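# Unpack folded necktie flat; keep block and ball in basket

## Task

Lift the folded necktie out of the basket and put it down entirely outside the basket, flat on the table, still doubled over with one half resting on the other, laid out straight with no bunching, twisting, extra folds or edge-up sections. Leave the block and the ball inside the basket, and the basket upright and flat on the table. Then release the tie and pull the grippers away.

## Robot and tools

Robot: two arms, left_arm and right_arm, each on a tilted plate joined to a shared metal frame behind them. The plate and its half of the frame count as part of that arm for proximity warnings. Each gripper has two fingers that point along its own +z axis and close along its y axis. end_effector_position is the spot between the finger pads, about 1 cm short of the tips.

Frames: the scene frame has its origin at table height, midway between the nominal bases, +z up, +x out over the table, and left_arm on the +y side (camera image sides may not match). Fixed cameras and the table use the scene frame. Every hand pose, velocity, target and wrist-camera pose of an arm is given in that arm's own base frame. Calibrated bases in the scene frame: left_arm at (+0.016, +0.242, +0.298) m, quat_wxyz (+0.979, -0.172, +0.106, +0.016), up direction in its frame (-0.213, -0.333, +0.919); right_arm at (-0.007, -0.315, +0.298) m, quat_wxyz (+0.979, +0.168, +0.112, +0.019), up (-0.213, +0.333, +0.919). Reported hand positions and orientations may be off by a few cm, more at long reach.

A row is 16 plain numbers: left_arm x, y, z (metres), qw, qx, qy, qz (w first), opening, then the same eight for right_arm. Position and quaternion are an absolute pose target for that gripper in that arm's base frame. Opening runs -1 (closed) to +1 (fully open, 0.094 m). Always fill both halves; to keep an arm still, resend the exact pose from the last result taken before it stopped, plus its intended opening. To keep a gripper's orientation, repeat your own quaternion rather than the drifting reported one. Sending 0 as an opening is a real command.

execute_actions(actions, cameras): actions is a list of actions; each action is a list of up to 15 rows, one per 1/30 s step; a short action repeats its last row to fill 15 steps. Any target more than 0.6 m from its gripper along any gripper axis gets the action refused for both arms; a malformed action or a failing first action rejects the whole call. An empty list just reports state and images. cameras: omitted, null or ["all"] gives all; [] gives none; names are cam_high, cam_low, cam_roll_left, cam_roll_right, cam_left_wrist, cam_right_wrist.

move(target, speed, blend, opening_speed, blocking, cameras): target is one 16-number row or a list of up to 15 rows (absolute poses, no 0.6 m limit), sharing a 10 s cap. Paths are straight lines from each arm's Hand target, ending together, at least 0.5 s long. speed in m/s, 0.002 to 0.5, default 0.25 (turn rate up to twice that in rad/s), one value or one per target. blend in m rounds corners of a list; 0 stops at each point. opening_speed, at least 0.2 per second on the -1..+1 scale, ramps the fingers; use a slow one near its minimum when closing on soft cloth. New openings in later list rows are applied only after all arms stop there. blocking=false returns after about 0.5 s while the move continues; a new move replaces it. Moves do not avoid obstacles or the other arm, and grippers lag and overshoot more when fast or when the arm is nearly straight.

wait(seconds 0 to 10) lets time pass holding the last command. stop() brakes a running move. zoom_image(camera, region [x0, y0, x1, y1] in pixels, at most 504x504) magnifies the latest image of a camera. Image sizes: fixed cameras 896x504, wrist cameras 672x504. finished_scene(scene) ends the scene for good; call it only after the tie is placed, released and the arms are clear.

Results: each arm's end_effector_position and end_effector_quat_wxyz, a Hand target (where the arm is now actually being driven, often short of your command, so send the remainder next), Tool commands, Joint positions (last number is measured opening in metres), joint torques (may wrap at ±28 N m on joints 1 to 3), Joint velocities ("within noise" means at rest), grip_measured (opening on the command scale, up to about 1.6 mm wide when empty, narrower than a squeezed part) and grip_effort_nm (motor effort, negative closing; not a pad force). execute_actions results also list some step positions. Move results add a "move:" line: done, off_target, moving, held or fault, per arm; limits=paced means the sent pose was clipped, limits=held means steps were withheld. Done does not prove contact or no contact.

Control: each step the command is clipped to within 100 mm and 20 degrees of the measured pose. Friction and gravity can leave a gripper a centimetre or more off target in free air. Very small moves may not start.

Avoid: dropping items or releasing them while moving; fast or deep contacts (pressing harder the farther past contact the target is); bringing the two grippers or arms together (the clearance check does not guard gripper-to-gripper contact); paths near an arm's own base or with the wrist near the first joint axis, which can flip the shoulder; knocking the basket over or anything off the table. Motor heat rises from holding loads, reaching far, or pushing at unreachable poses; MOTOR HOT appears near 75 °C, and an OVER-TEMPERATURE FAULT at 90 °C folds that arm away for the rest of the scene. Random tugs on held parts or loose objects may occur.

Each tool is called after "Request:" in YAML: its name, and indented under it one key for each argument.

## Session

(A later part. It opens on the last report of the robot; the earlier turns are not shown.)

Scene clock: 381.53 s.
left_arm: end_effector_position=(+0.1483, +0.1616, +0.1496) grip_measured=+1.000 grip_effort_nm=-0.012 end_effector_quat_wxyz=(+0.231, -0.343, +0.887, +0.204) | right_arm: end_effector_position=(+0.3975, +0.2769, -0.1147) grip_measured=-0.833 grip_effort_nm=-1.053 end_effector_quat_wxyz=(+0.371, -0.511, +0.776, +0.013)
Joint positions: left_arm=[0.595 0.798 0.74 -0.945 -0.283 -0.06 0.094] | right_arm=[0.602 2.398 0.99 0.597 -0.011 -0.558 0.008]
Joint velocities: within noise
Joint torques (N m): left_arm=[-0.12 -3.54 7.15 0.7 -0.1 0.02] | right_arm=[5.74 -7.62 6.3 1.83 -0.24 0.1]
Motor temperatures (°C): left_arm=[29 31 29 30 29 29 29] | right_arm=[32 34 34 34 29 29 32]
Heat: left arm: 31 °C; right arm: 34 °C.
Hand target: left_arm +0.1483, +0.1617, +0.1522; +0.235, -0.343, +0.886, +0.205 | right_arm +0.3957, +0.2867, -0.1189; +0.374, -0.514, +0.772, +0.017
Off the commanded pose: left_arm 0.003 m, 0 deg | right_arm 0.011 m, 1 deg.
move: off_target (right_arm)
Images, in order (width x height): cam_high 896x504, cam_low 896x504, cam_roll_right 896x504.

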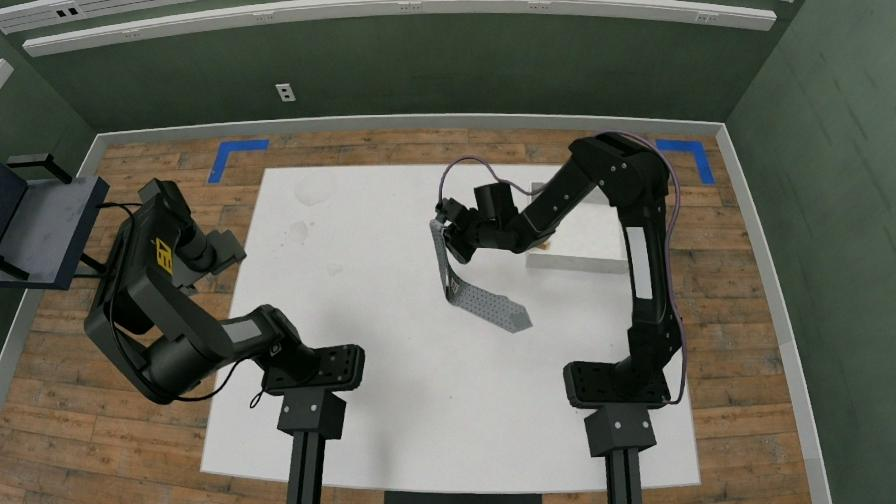

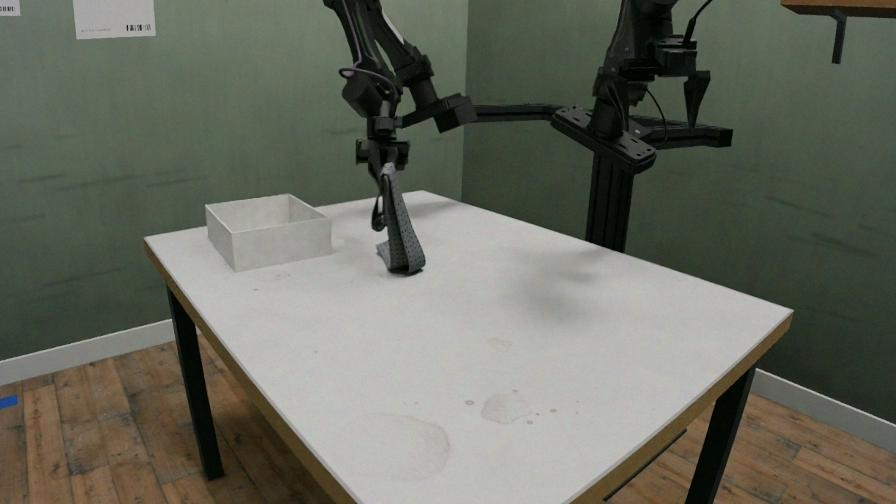

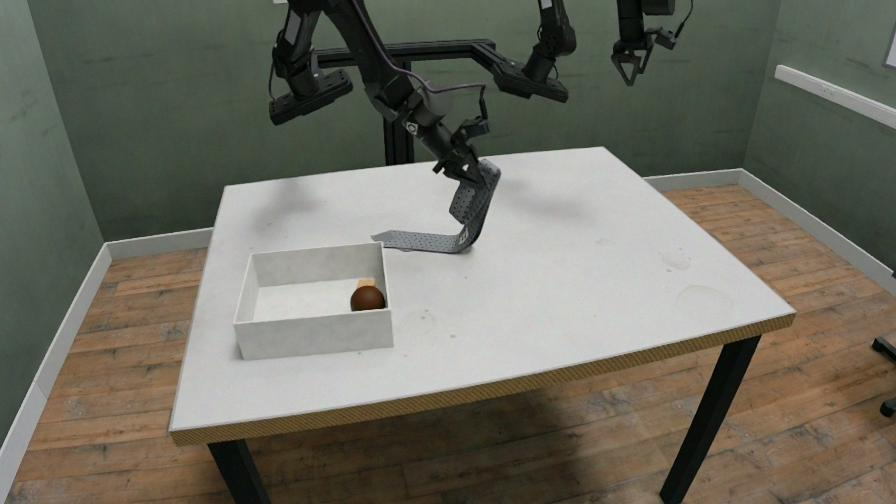

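Request:
move:
  target:
    - [0.1483,0.1617,0.1522,0.235,-0.343,0.886,0.205,1.0,0.4282,0.3276,-0.2796,0.3741,-0.514,0.7715,0.0172,-1]
  speed: 0.12

Request:
zoom_image:
  camera: "cam_low"
  region: [300, 100, 600, 340]

Request:
zoom_image:
  camera: "cam_high"
  region: [360, 150, 600, 350]

Request:
zoom_image:
  camera: "cam_roll_left"
  region: [360, 130, 600, 330]

Scene clock: 394.47 s.
left_arm: end_effector_position=(+0.1483, +0.1616, +0.1496) grip_measured=+1.000 grip_effort_nm=-0.007 end_effector_quat_wxyz=(+0.231, -0.343, +0.887, +0.204) | right_arm: end_effector_position=(+0.4409, +0.3238, -0.2634) grip_measured=-0.833 grip_effort_nm=-1.057 end_effector_quat_wxyz=(+0.390, -0.506, +0.769, +0.015)
Joint positions: left_arm=[0.595 0.798 0.74 -0.945 -0.283 -0.06 0.094] | right_arm=[0.635 3.036 1.573 0.694 0.011 -0.534 0.008]
Joint velocities: within noise
Joint torques (N m): left_arm=[-0.1 -3.51 7.16 0.7 -0.1 0.01] | right_arm=[6.56 -9.07 5.89 1.59 -0.21 0.1]
Motor temperatures (°C): left_arm=[29 31 29 30 29 29 29] | right_arm=[33 34 34 35 29 29 32]
Heat: left arm: 31 °C; right arm: 35 °C.
Hand target: left_arm +0.1483, +0.1617, +0.1522; +0.235, -0.343, +0.886, +0.205 | right_arm +0.4277, +0.3268, -0.2787; +0.374, -0.514, +0.772, +0.017
Off the commanded pose: left_arm 0.003 m, 0 deg | right_arm 0.021 m, 2 deg.
move: off_target (right_arm)

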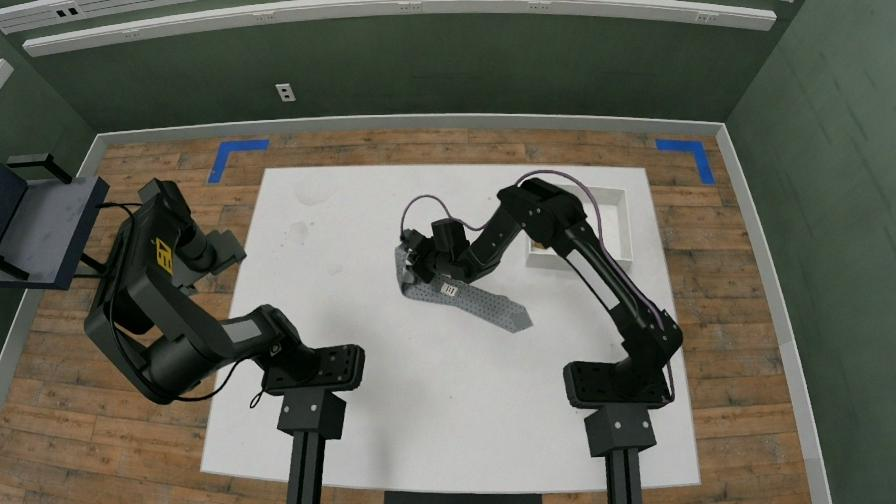

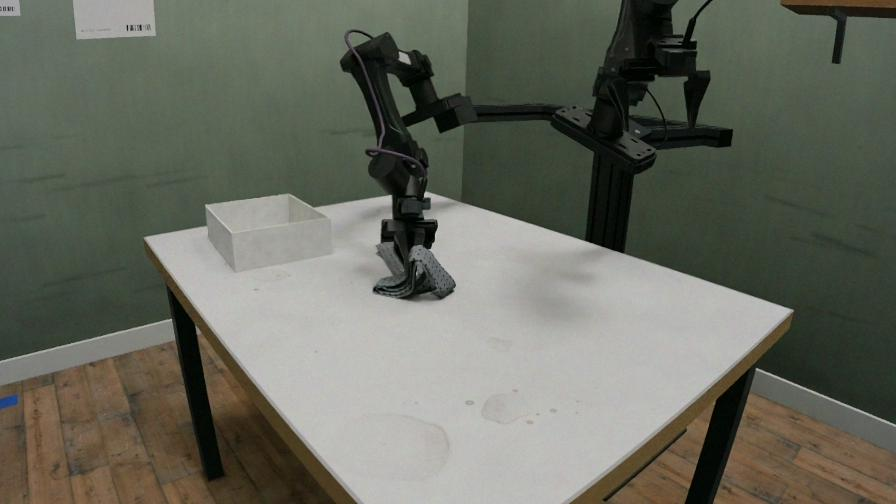

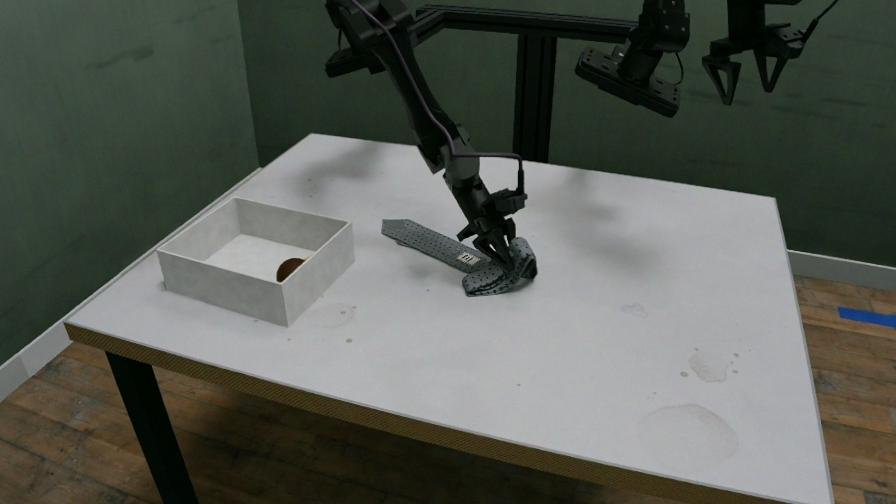

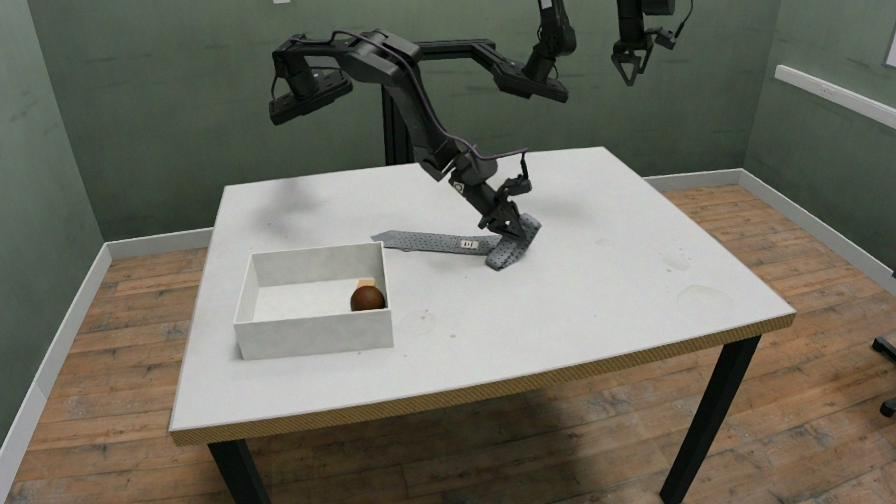

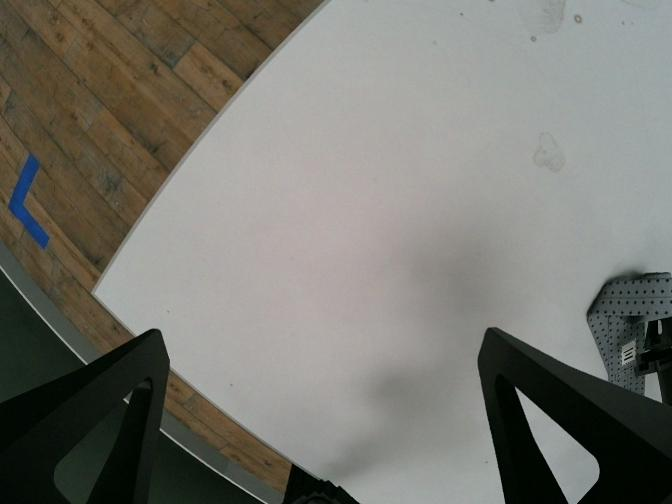

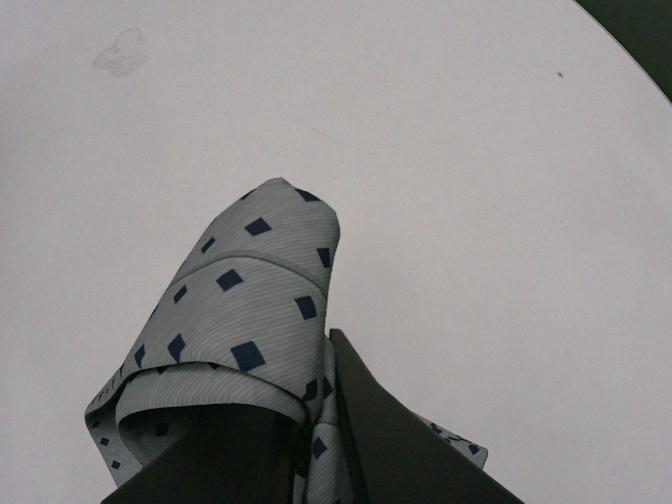

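Scaled by 1.680.

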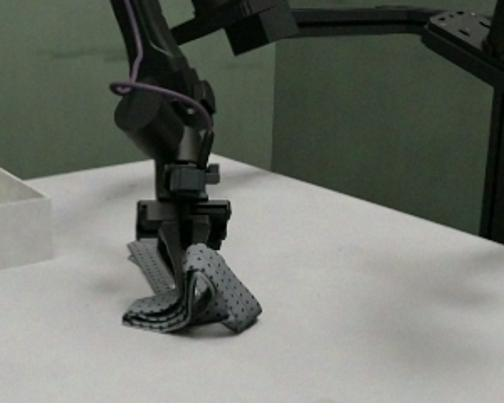

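Scaled by 2.100.

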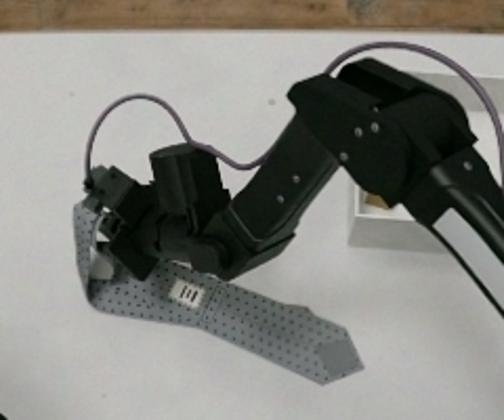

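Scaled by 2.100.

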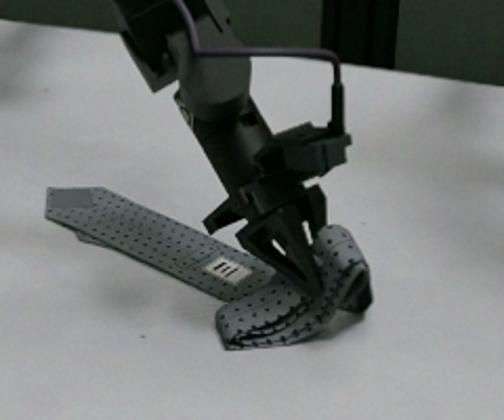

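Request:
move:
  target:
    - [0.1483,0.1617,0.1522,0.235,-0.343,0.886,0.205,1.0,0.4312,0.3209,-0.297,0.3741,-0.514,0.7715,0.0172,-1]
    - [0.1483,0.1617,0.1522,0.235,-0.343,0.886,0.205,1.0,0.4312,0.3209,-0.297,0.3741,-0.514,0.7715,0.0172,0.0]
    - [0.1483,0.1617,0.1522,0.235,-0.343,0.886,0.205,1.0,0.375,0.272,-0.215,0.3741,-0.514,0.7715,0.0172,0.0]
    - [0.1483,0.1617,0.1522,0.235,-0.343,0.886,0.205,1.0,0.27,0.12,-0.02,0.3741,-0.514,0.7715,0.0172,0.0]
  speed: 0.12
  opening_speed: 1

Request:
zoom_image:
  camera: "cam_low"
  region: [330, 200, 510, 330]

Request:
zoom_image:
  camera: "cam_high"
  region: [370, 220, 550, 350]

Request:
zoom_image:
  camera: "cam_roll_left"
  region: [370, 190, 570, 330]

Request:
zoom_image:
  camera: "cam_roll_right"
  region: [370, 180, 570, 310]

Scene clock: 415.87 s.
left_arm: end_effector_position=(+0.1483, +0.1616, +0.1496) grip_measured=+1.000 grip_effort_nm=-0.012 end_effector_quat_wxyz=(+0.231, -0.343, +0.887, +0.204) | right_arm: end_effector_position=(+0.2748, +0.1203, -0.0180) grip_measured=-0.002 grip_effort_nm=0.081 end_effector_quat_wxyz=(+0.383, -0.510, +0.770, +0.008)
Joint positions: left_arm=[0.595 0.798 0.74 -0.945 -0.283 -0.06 0.094] | right_arm=[0.271 1.542 0.215 0.513 -0.235 -0.806 0.047]
Joint velocities: within noise
Joint torques (N m): left_arm=[-0.1 -3.48 7.17 0.71 -0.1 0.01] | right_arm=[1.17 -4.81 4.11 1.25 -0.58 -0.07]
Motor temperatures (°C): left_arm=[29 31 29 30 29 29 29] | right_arm=[33 36 34 34 29 29 32]
Heat: left arm: 31 °C; right arm: 36 °C.
Hand target: left_arm +0.1483, +0.1617, +0.1522; +0.235, -0.343, +0.886, +0.205 | right_arm +0.2700, +0.1201, -0.0200; +0.375, -0.514, +0.772, +0.017
Off the commanded pose: left_arm 0.003 m, 0 deg | right_arm 0.005 m, 2 deg.
move: done; target 2's new opening was sent with right_arm's hand 0.017 m and 2 deg from that target

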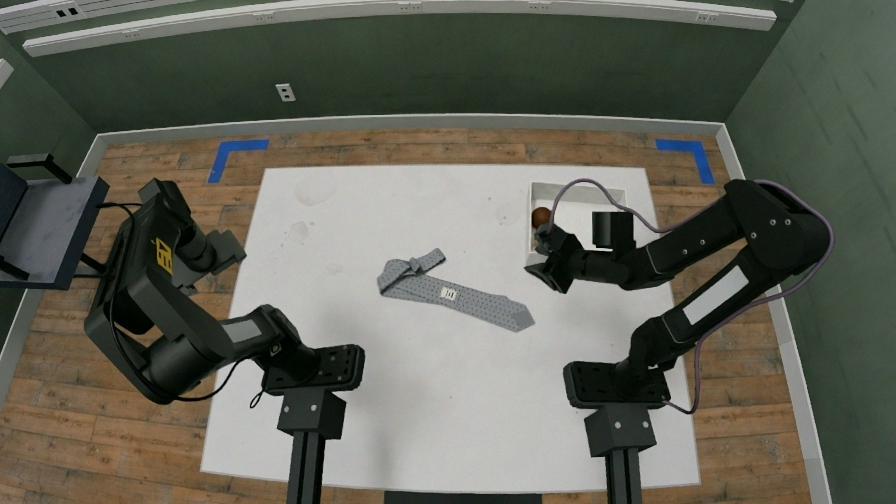

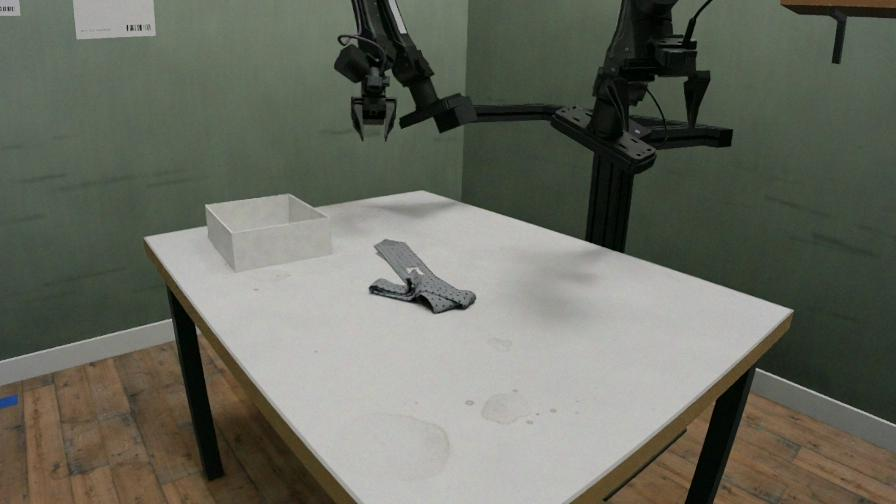

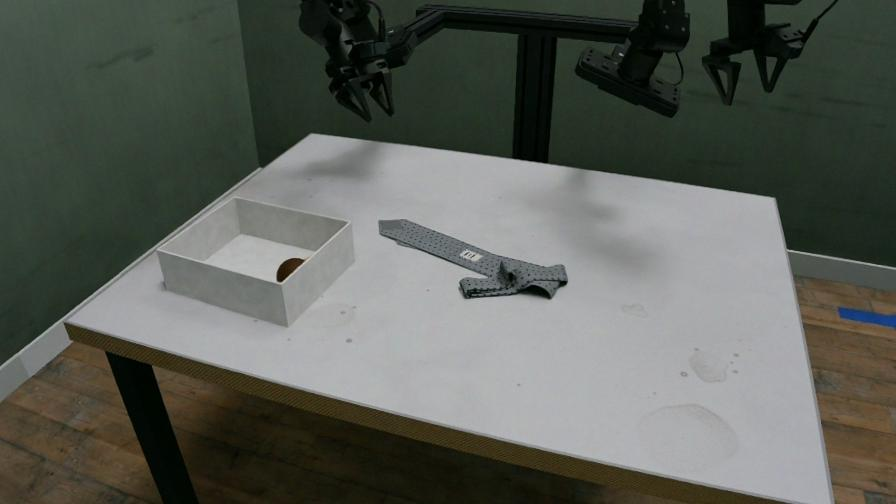

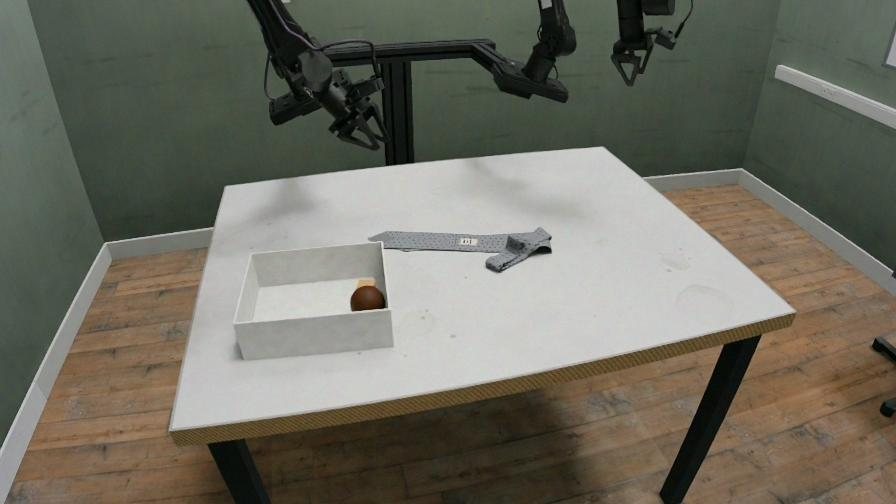

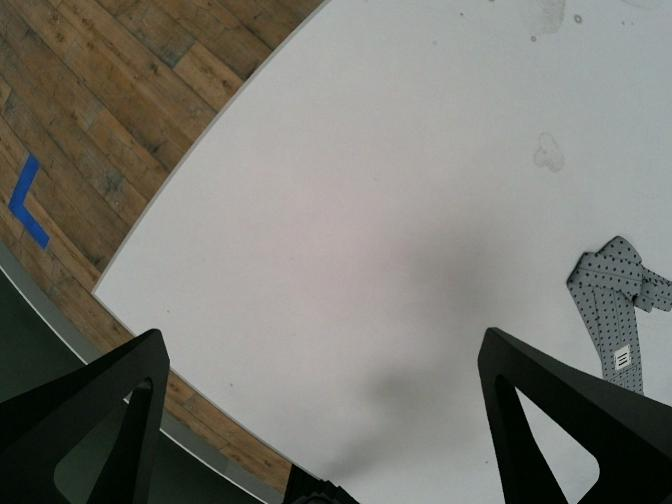

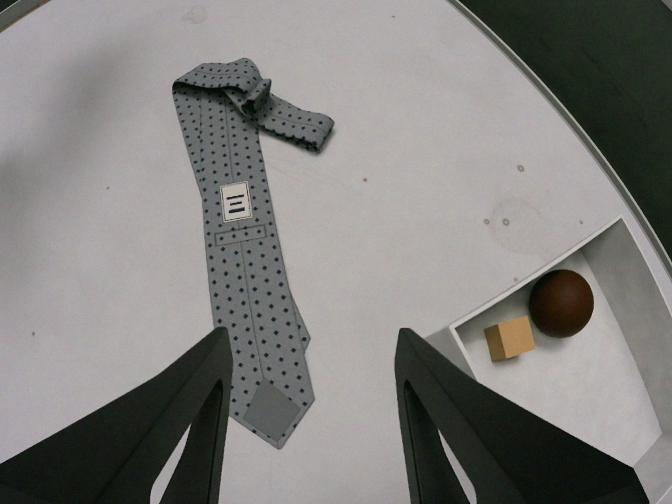

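Scaled by 2.800.

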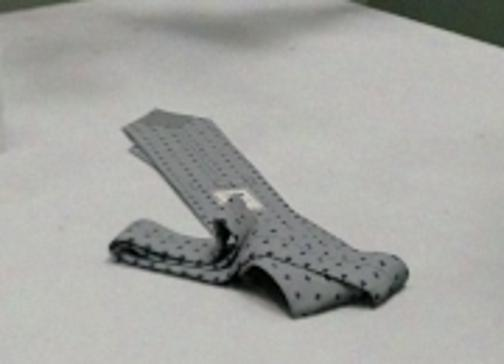

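Scaled by 2.800.

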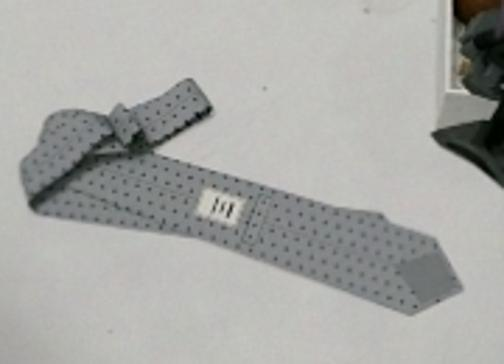

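Scaled by 2.520.

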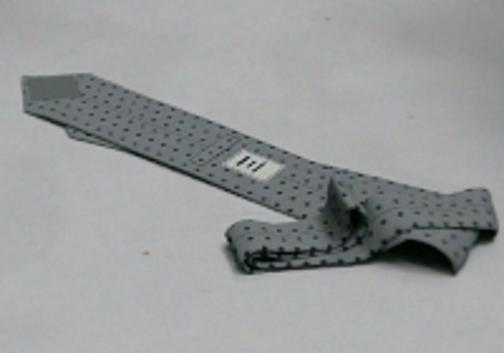

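Scaled by 2.520.

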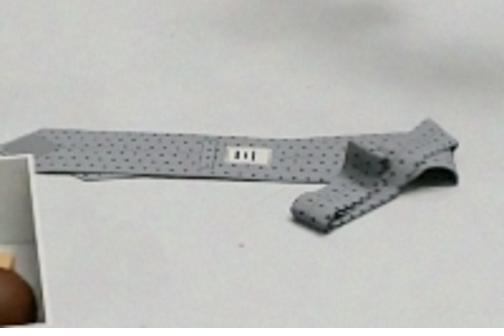

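Request:
zoom_image:
  camera: "cam_right_wrist"
  region: [160, 40, 350, 180]

Request:
zoom_image:
  camera: "cam_high"
  region: [370, 240, 450, 305]

Request:
zoom_image:
  camera: "cam_low"
  region: [360, 260, 480, 320]

Request:
zoom_image:
  camera: "cam_roll_left"
  region: [450, 250, 580, 310]

Scaled by 2.653 from the camera's 672x504 image, which has a finer 960x720 frame.

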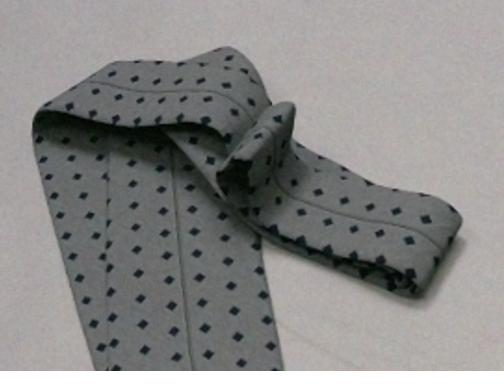

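Scaled by 6.300.

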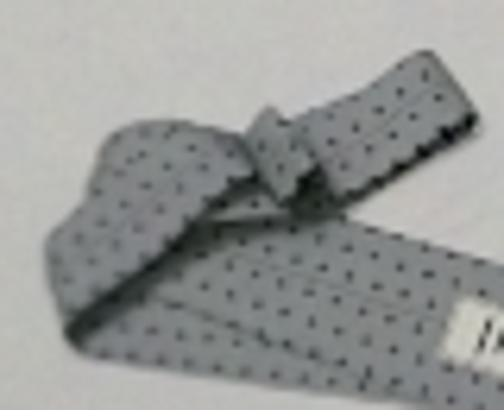

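Scaled by 4.200.

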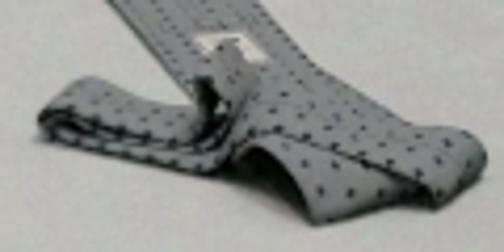

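Scaled by 3.877.

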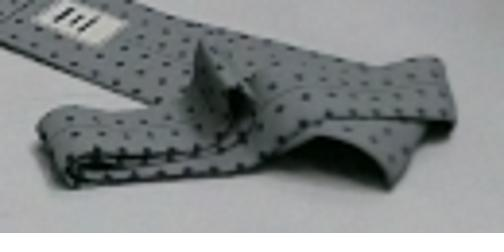

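Request:
move:
  target:
    - [0.3619,-0.1222,-0.0889,0.0058,0.5034,0.8398,0.2020,0.2,0.2542,-0.0961,0.0415,0.112,0.019,0.979,-0.168,0.4]
  speed: 0.2

Request:
zoom_image:
  camera: "cam_left_wrist"
  region: [160, 20, 500, 320]

Scene clock: 455.07 s.
left_arm: end_effector_position=(+0.3647, -0.1147, -0.0844) grip_measured=+0.203 grip_effort_nm=-0.159 end_effector_quat_wxyz=(+0.015, +0.491, +0.846, +0.208) | right_arm: end_effector_position=(+0.2550, -0.0924, +0.0406) grip_measured=+0.398 grip_effort_nm=0.076 end_effector_quat_wxyz=(+0.122, +0.012, +0.979, -0.164)
Joint positions: left_arm=[-0.498 2.245 1.23 -0.511 -0.418 0.563 0.057] | right_arm=[-0.165 1.366 0.691 -0.594 0.285 -0.185 0.066]
Joint velocities: within noise
Joint torques (N m): left_arm=[-5.15 -8.79 6.41 0.26 0.09 0.11] | right_arm=[0.85 -3.84 7.69 0.4 0.13 0.09]
Motor temperatures (°C): left_arm=[29 31 29 30 29 29 29] | right_arm=[32 34 34 33 29 29 31]
Heat: left arm: 31 °C; right arm: 34 °C.
Hand target: left_arm +0.3618, -0.1222, -0.0888; +0.006, +0.504, +0.840, +0.202 | right_arm +0.2541, -0.0960, +0.0414; +0.112, +0.019, +0.979, -0.168
Off the commanded pose: left_arm 0.009 m, 2 deg | right_arm 0.004 m, 1 deg.
move: done

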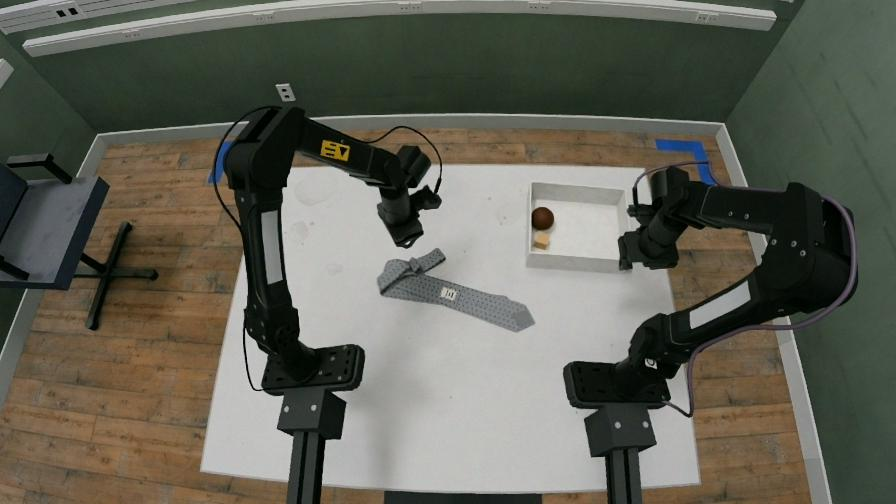

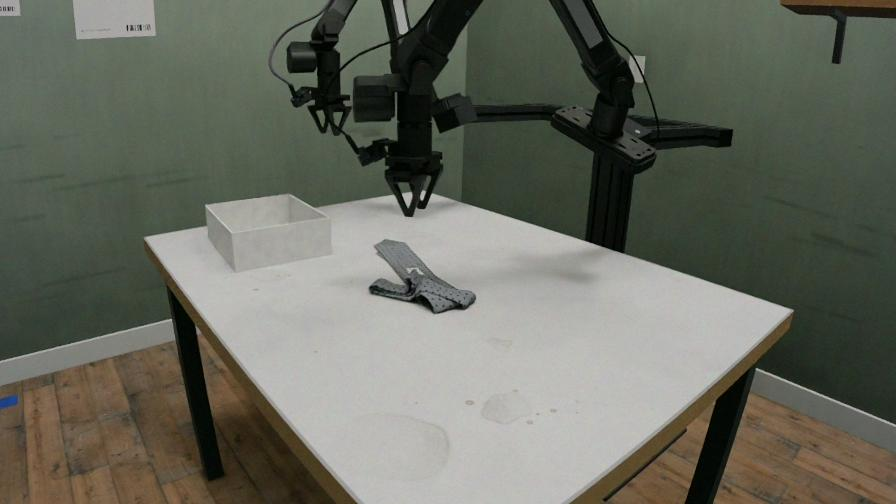

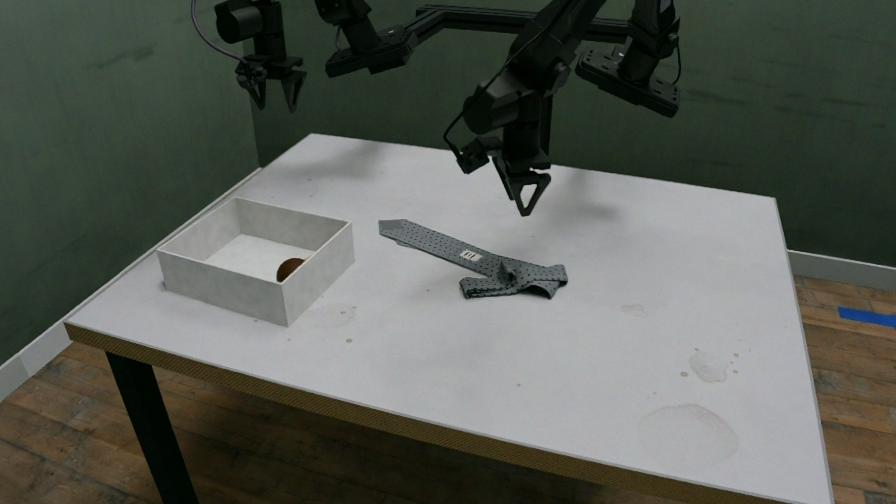

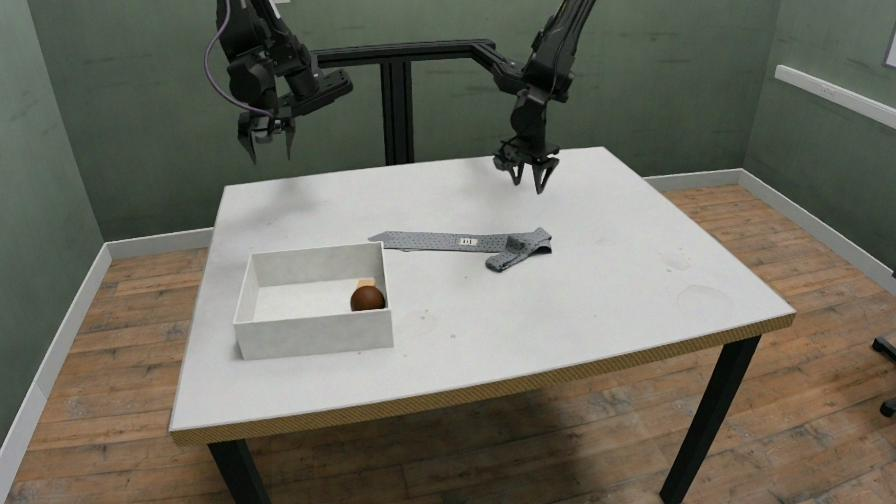

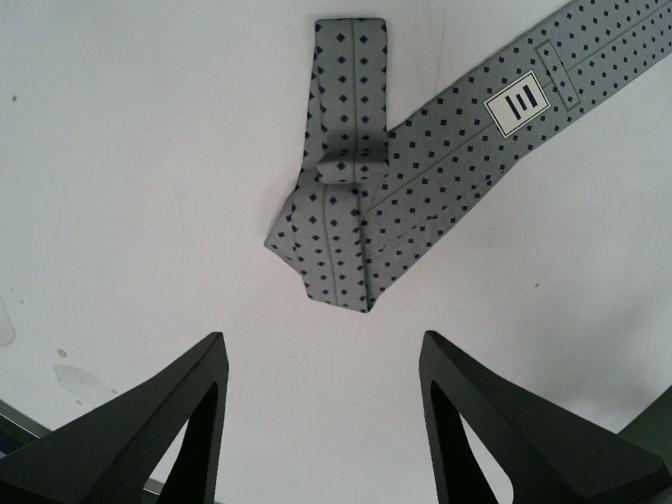

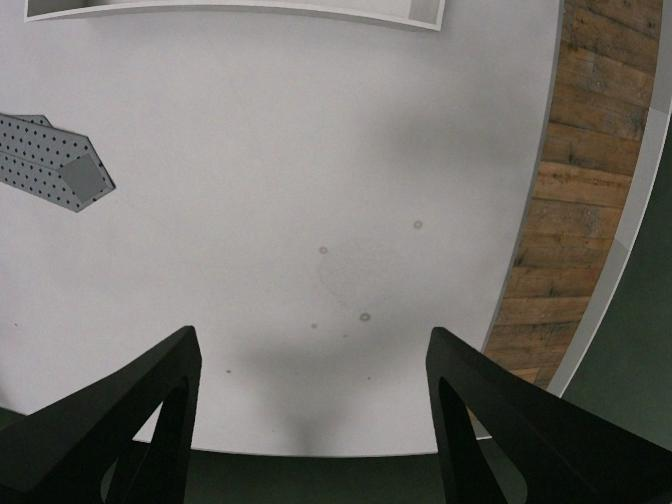

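Scaled by 1.482 from the camera's 672x504 image, which has a finer 960x720 frame.

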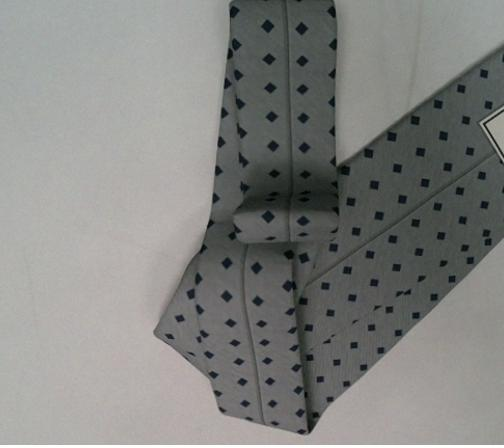

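Request:
move:
  target:
    - [0.2882,-0.143,-0.1353,0.5346,-0.1571,0.7987,0.2263,0.0,0.2542,-0.0961,0.0415,0.112,0.019,0.979,-0.168,0.4]
    - [0.3223,-0.1085,-0.2041,0.5346,-0.1571,0.7987,0.2263,0.0,0.2542,-0.0961,0.0415,0.112,0.019,0.979,-0.168,0.4]
  speed: 0.15
  blend: 0.02

Request:
zoom_image:
  camera: "cam_roll_left"
  region: [400, 180, 600, 320]

Request:
zoom_image:
  camera: "cam_low"
  region: [340, 200, 500, 330]

Request:
zoom_image:
  camera: "cam_high"
  region: [360, 200, 500, 320]

Scene clock: 528.97 s.
left_arm: end_effector_position=(+0.3284, -0.1176, -0.1978) grip_measured=+0.003 grip_effort_nm=-0.159 end_effector_quat_wxyz=(+0.540, -0.165, +0.797, +0.215) | right_arm: end_effector_position=(+0.2548, -0.0925, +0.0405) grip_measured=+0.398 grip_effort_nm=0.076 end_effector_quat_wxyz=(+0.122, +0.012, +0.979, -0.164)
Joint positions: left_arm=[-0.846 2.921 1.022 0.719 -1.212 -0.983 0.047] | right_arm=[-0.165 1.366 0.691 -0.594 0.286 -0.184 0.066]
Joint velocities: within noise
Joint torques (N m): left_arm=[-3.25 -8.21 0.57 0.99 -0.42 0.08] | right_arm=[0.85 -3.85 7.69 0.39 0.11 0.1]
Motor temperatures (°C): left_arm=[30 34 29 29 29 29 29] | right_arm=[32 33 35 31 29 29 31]
Heat: left arm: 34 °C; right arm: 35 °C.
Hand target: left_arm +0.3222, -0.1086, -0.2038; +0.534, -0.158, +0.799, +0.227 | right_arm +0.2541, -0.0960, +0.0414; +0.112, +0.019, +0.979, -0.168
Off the commanded pose: left_arm 0.013 m, 2 deg | right_arm 0.004 m, 1 deg.
move: off_target (left_arm)

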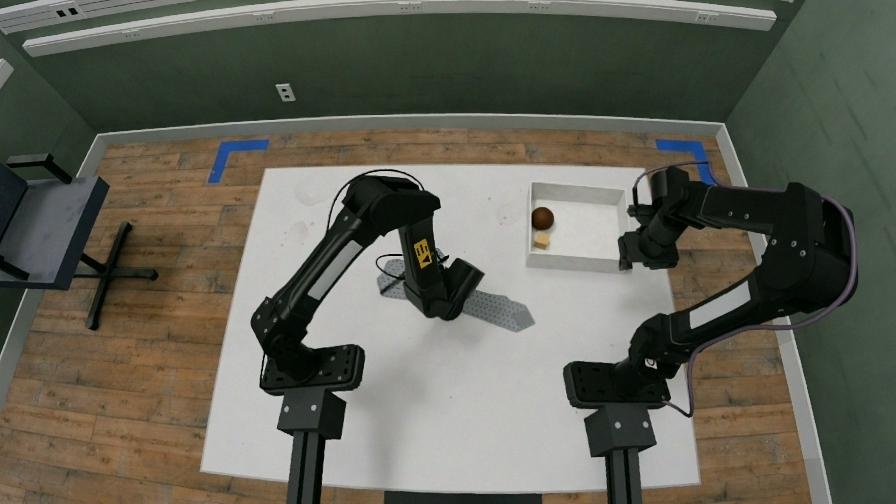

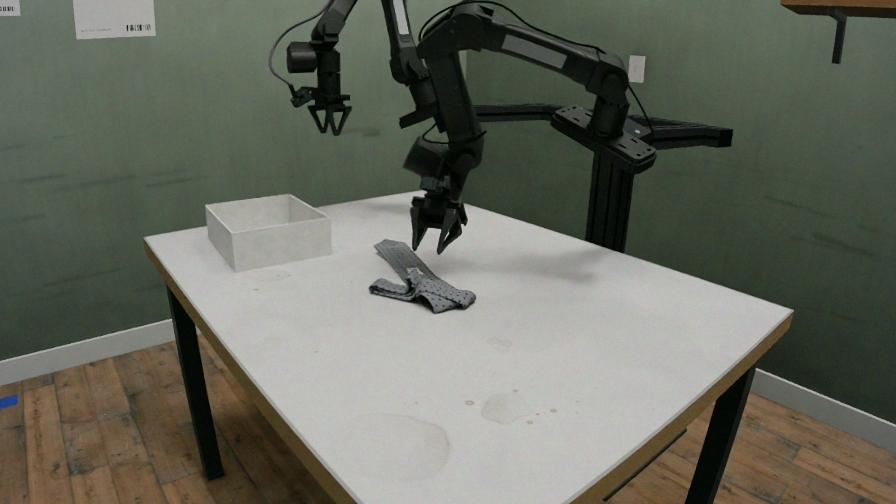

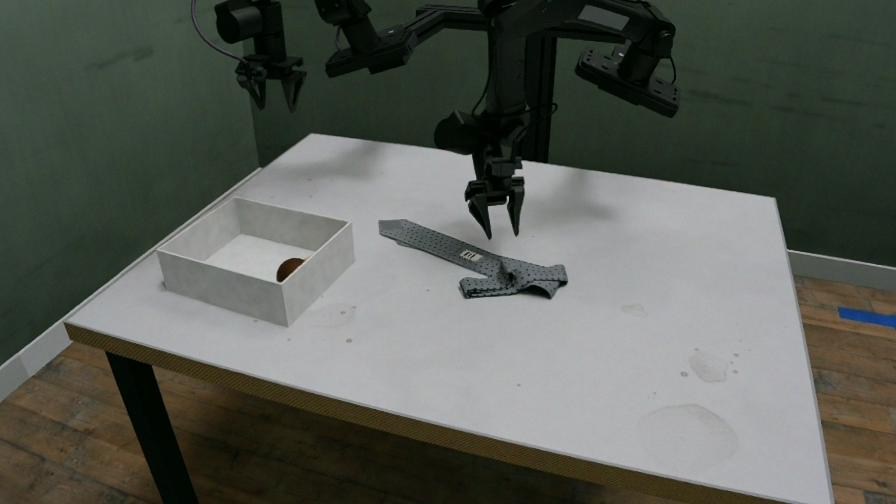

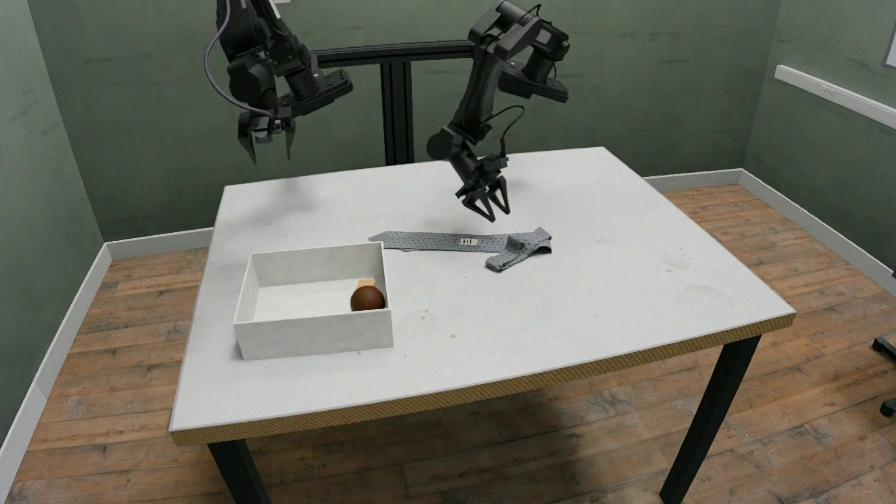

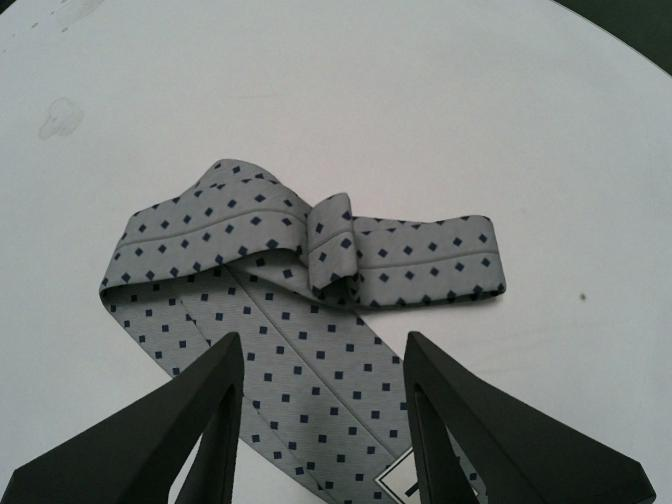

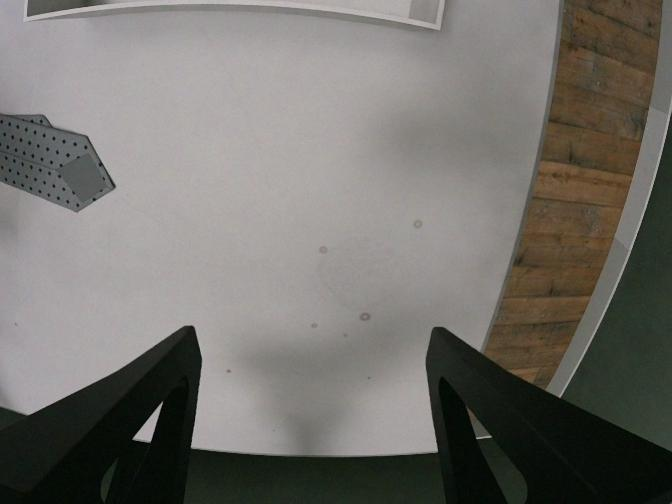

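Scaled by 2.520.

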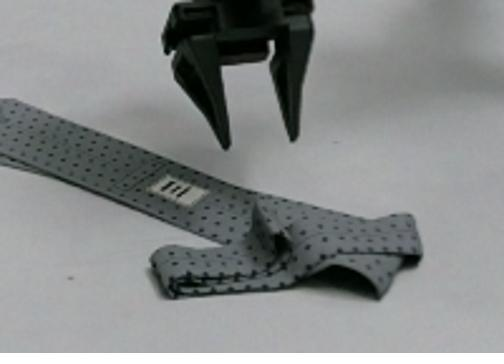

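Scaled by 3.150.

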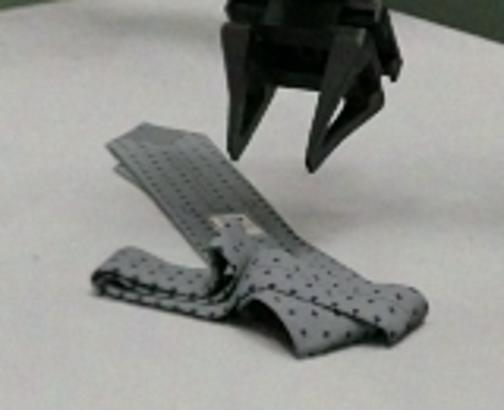

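Scaled by 3.600.

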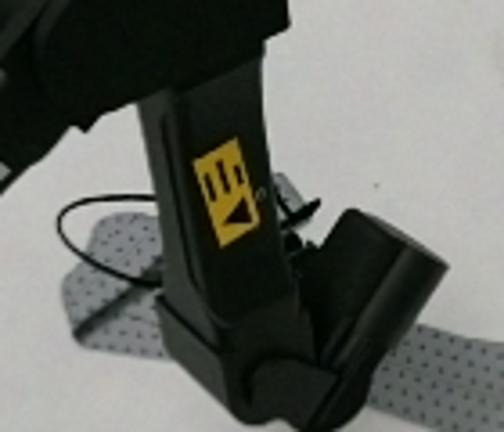

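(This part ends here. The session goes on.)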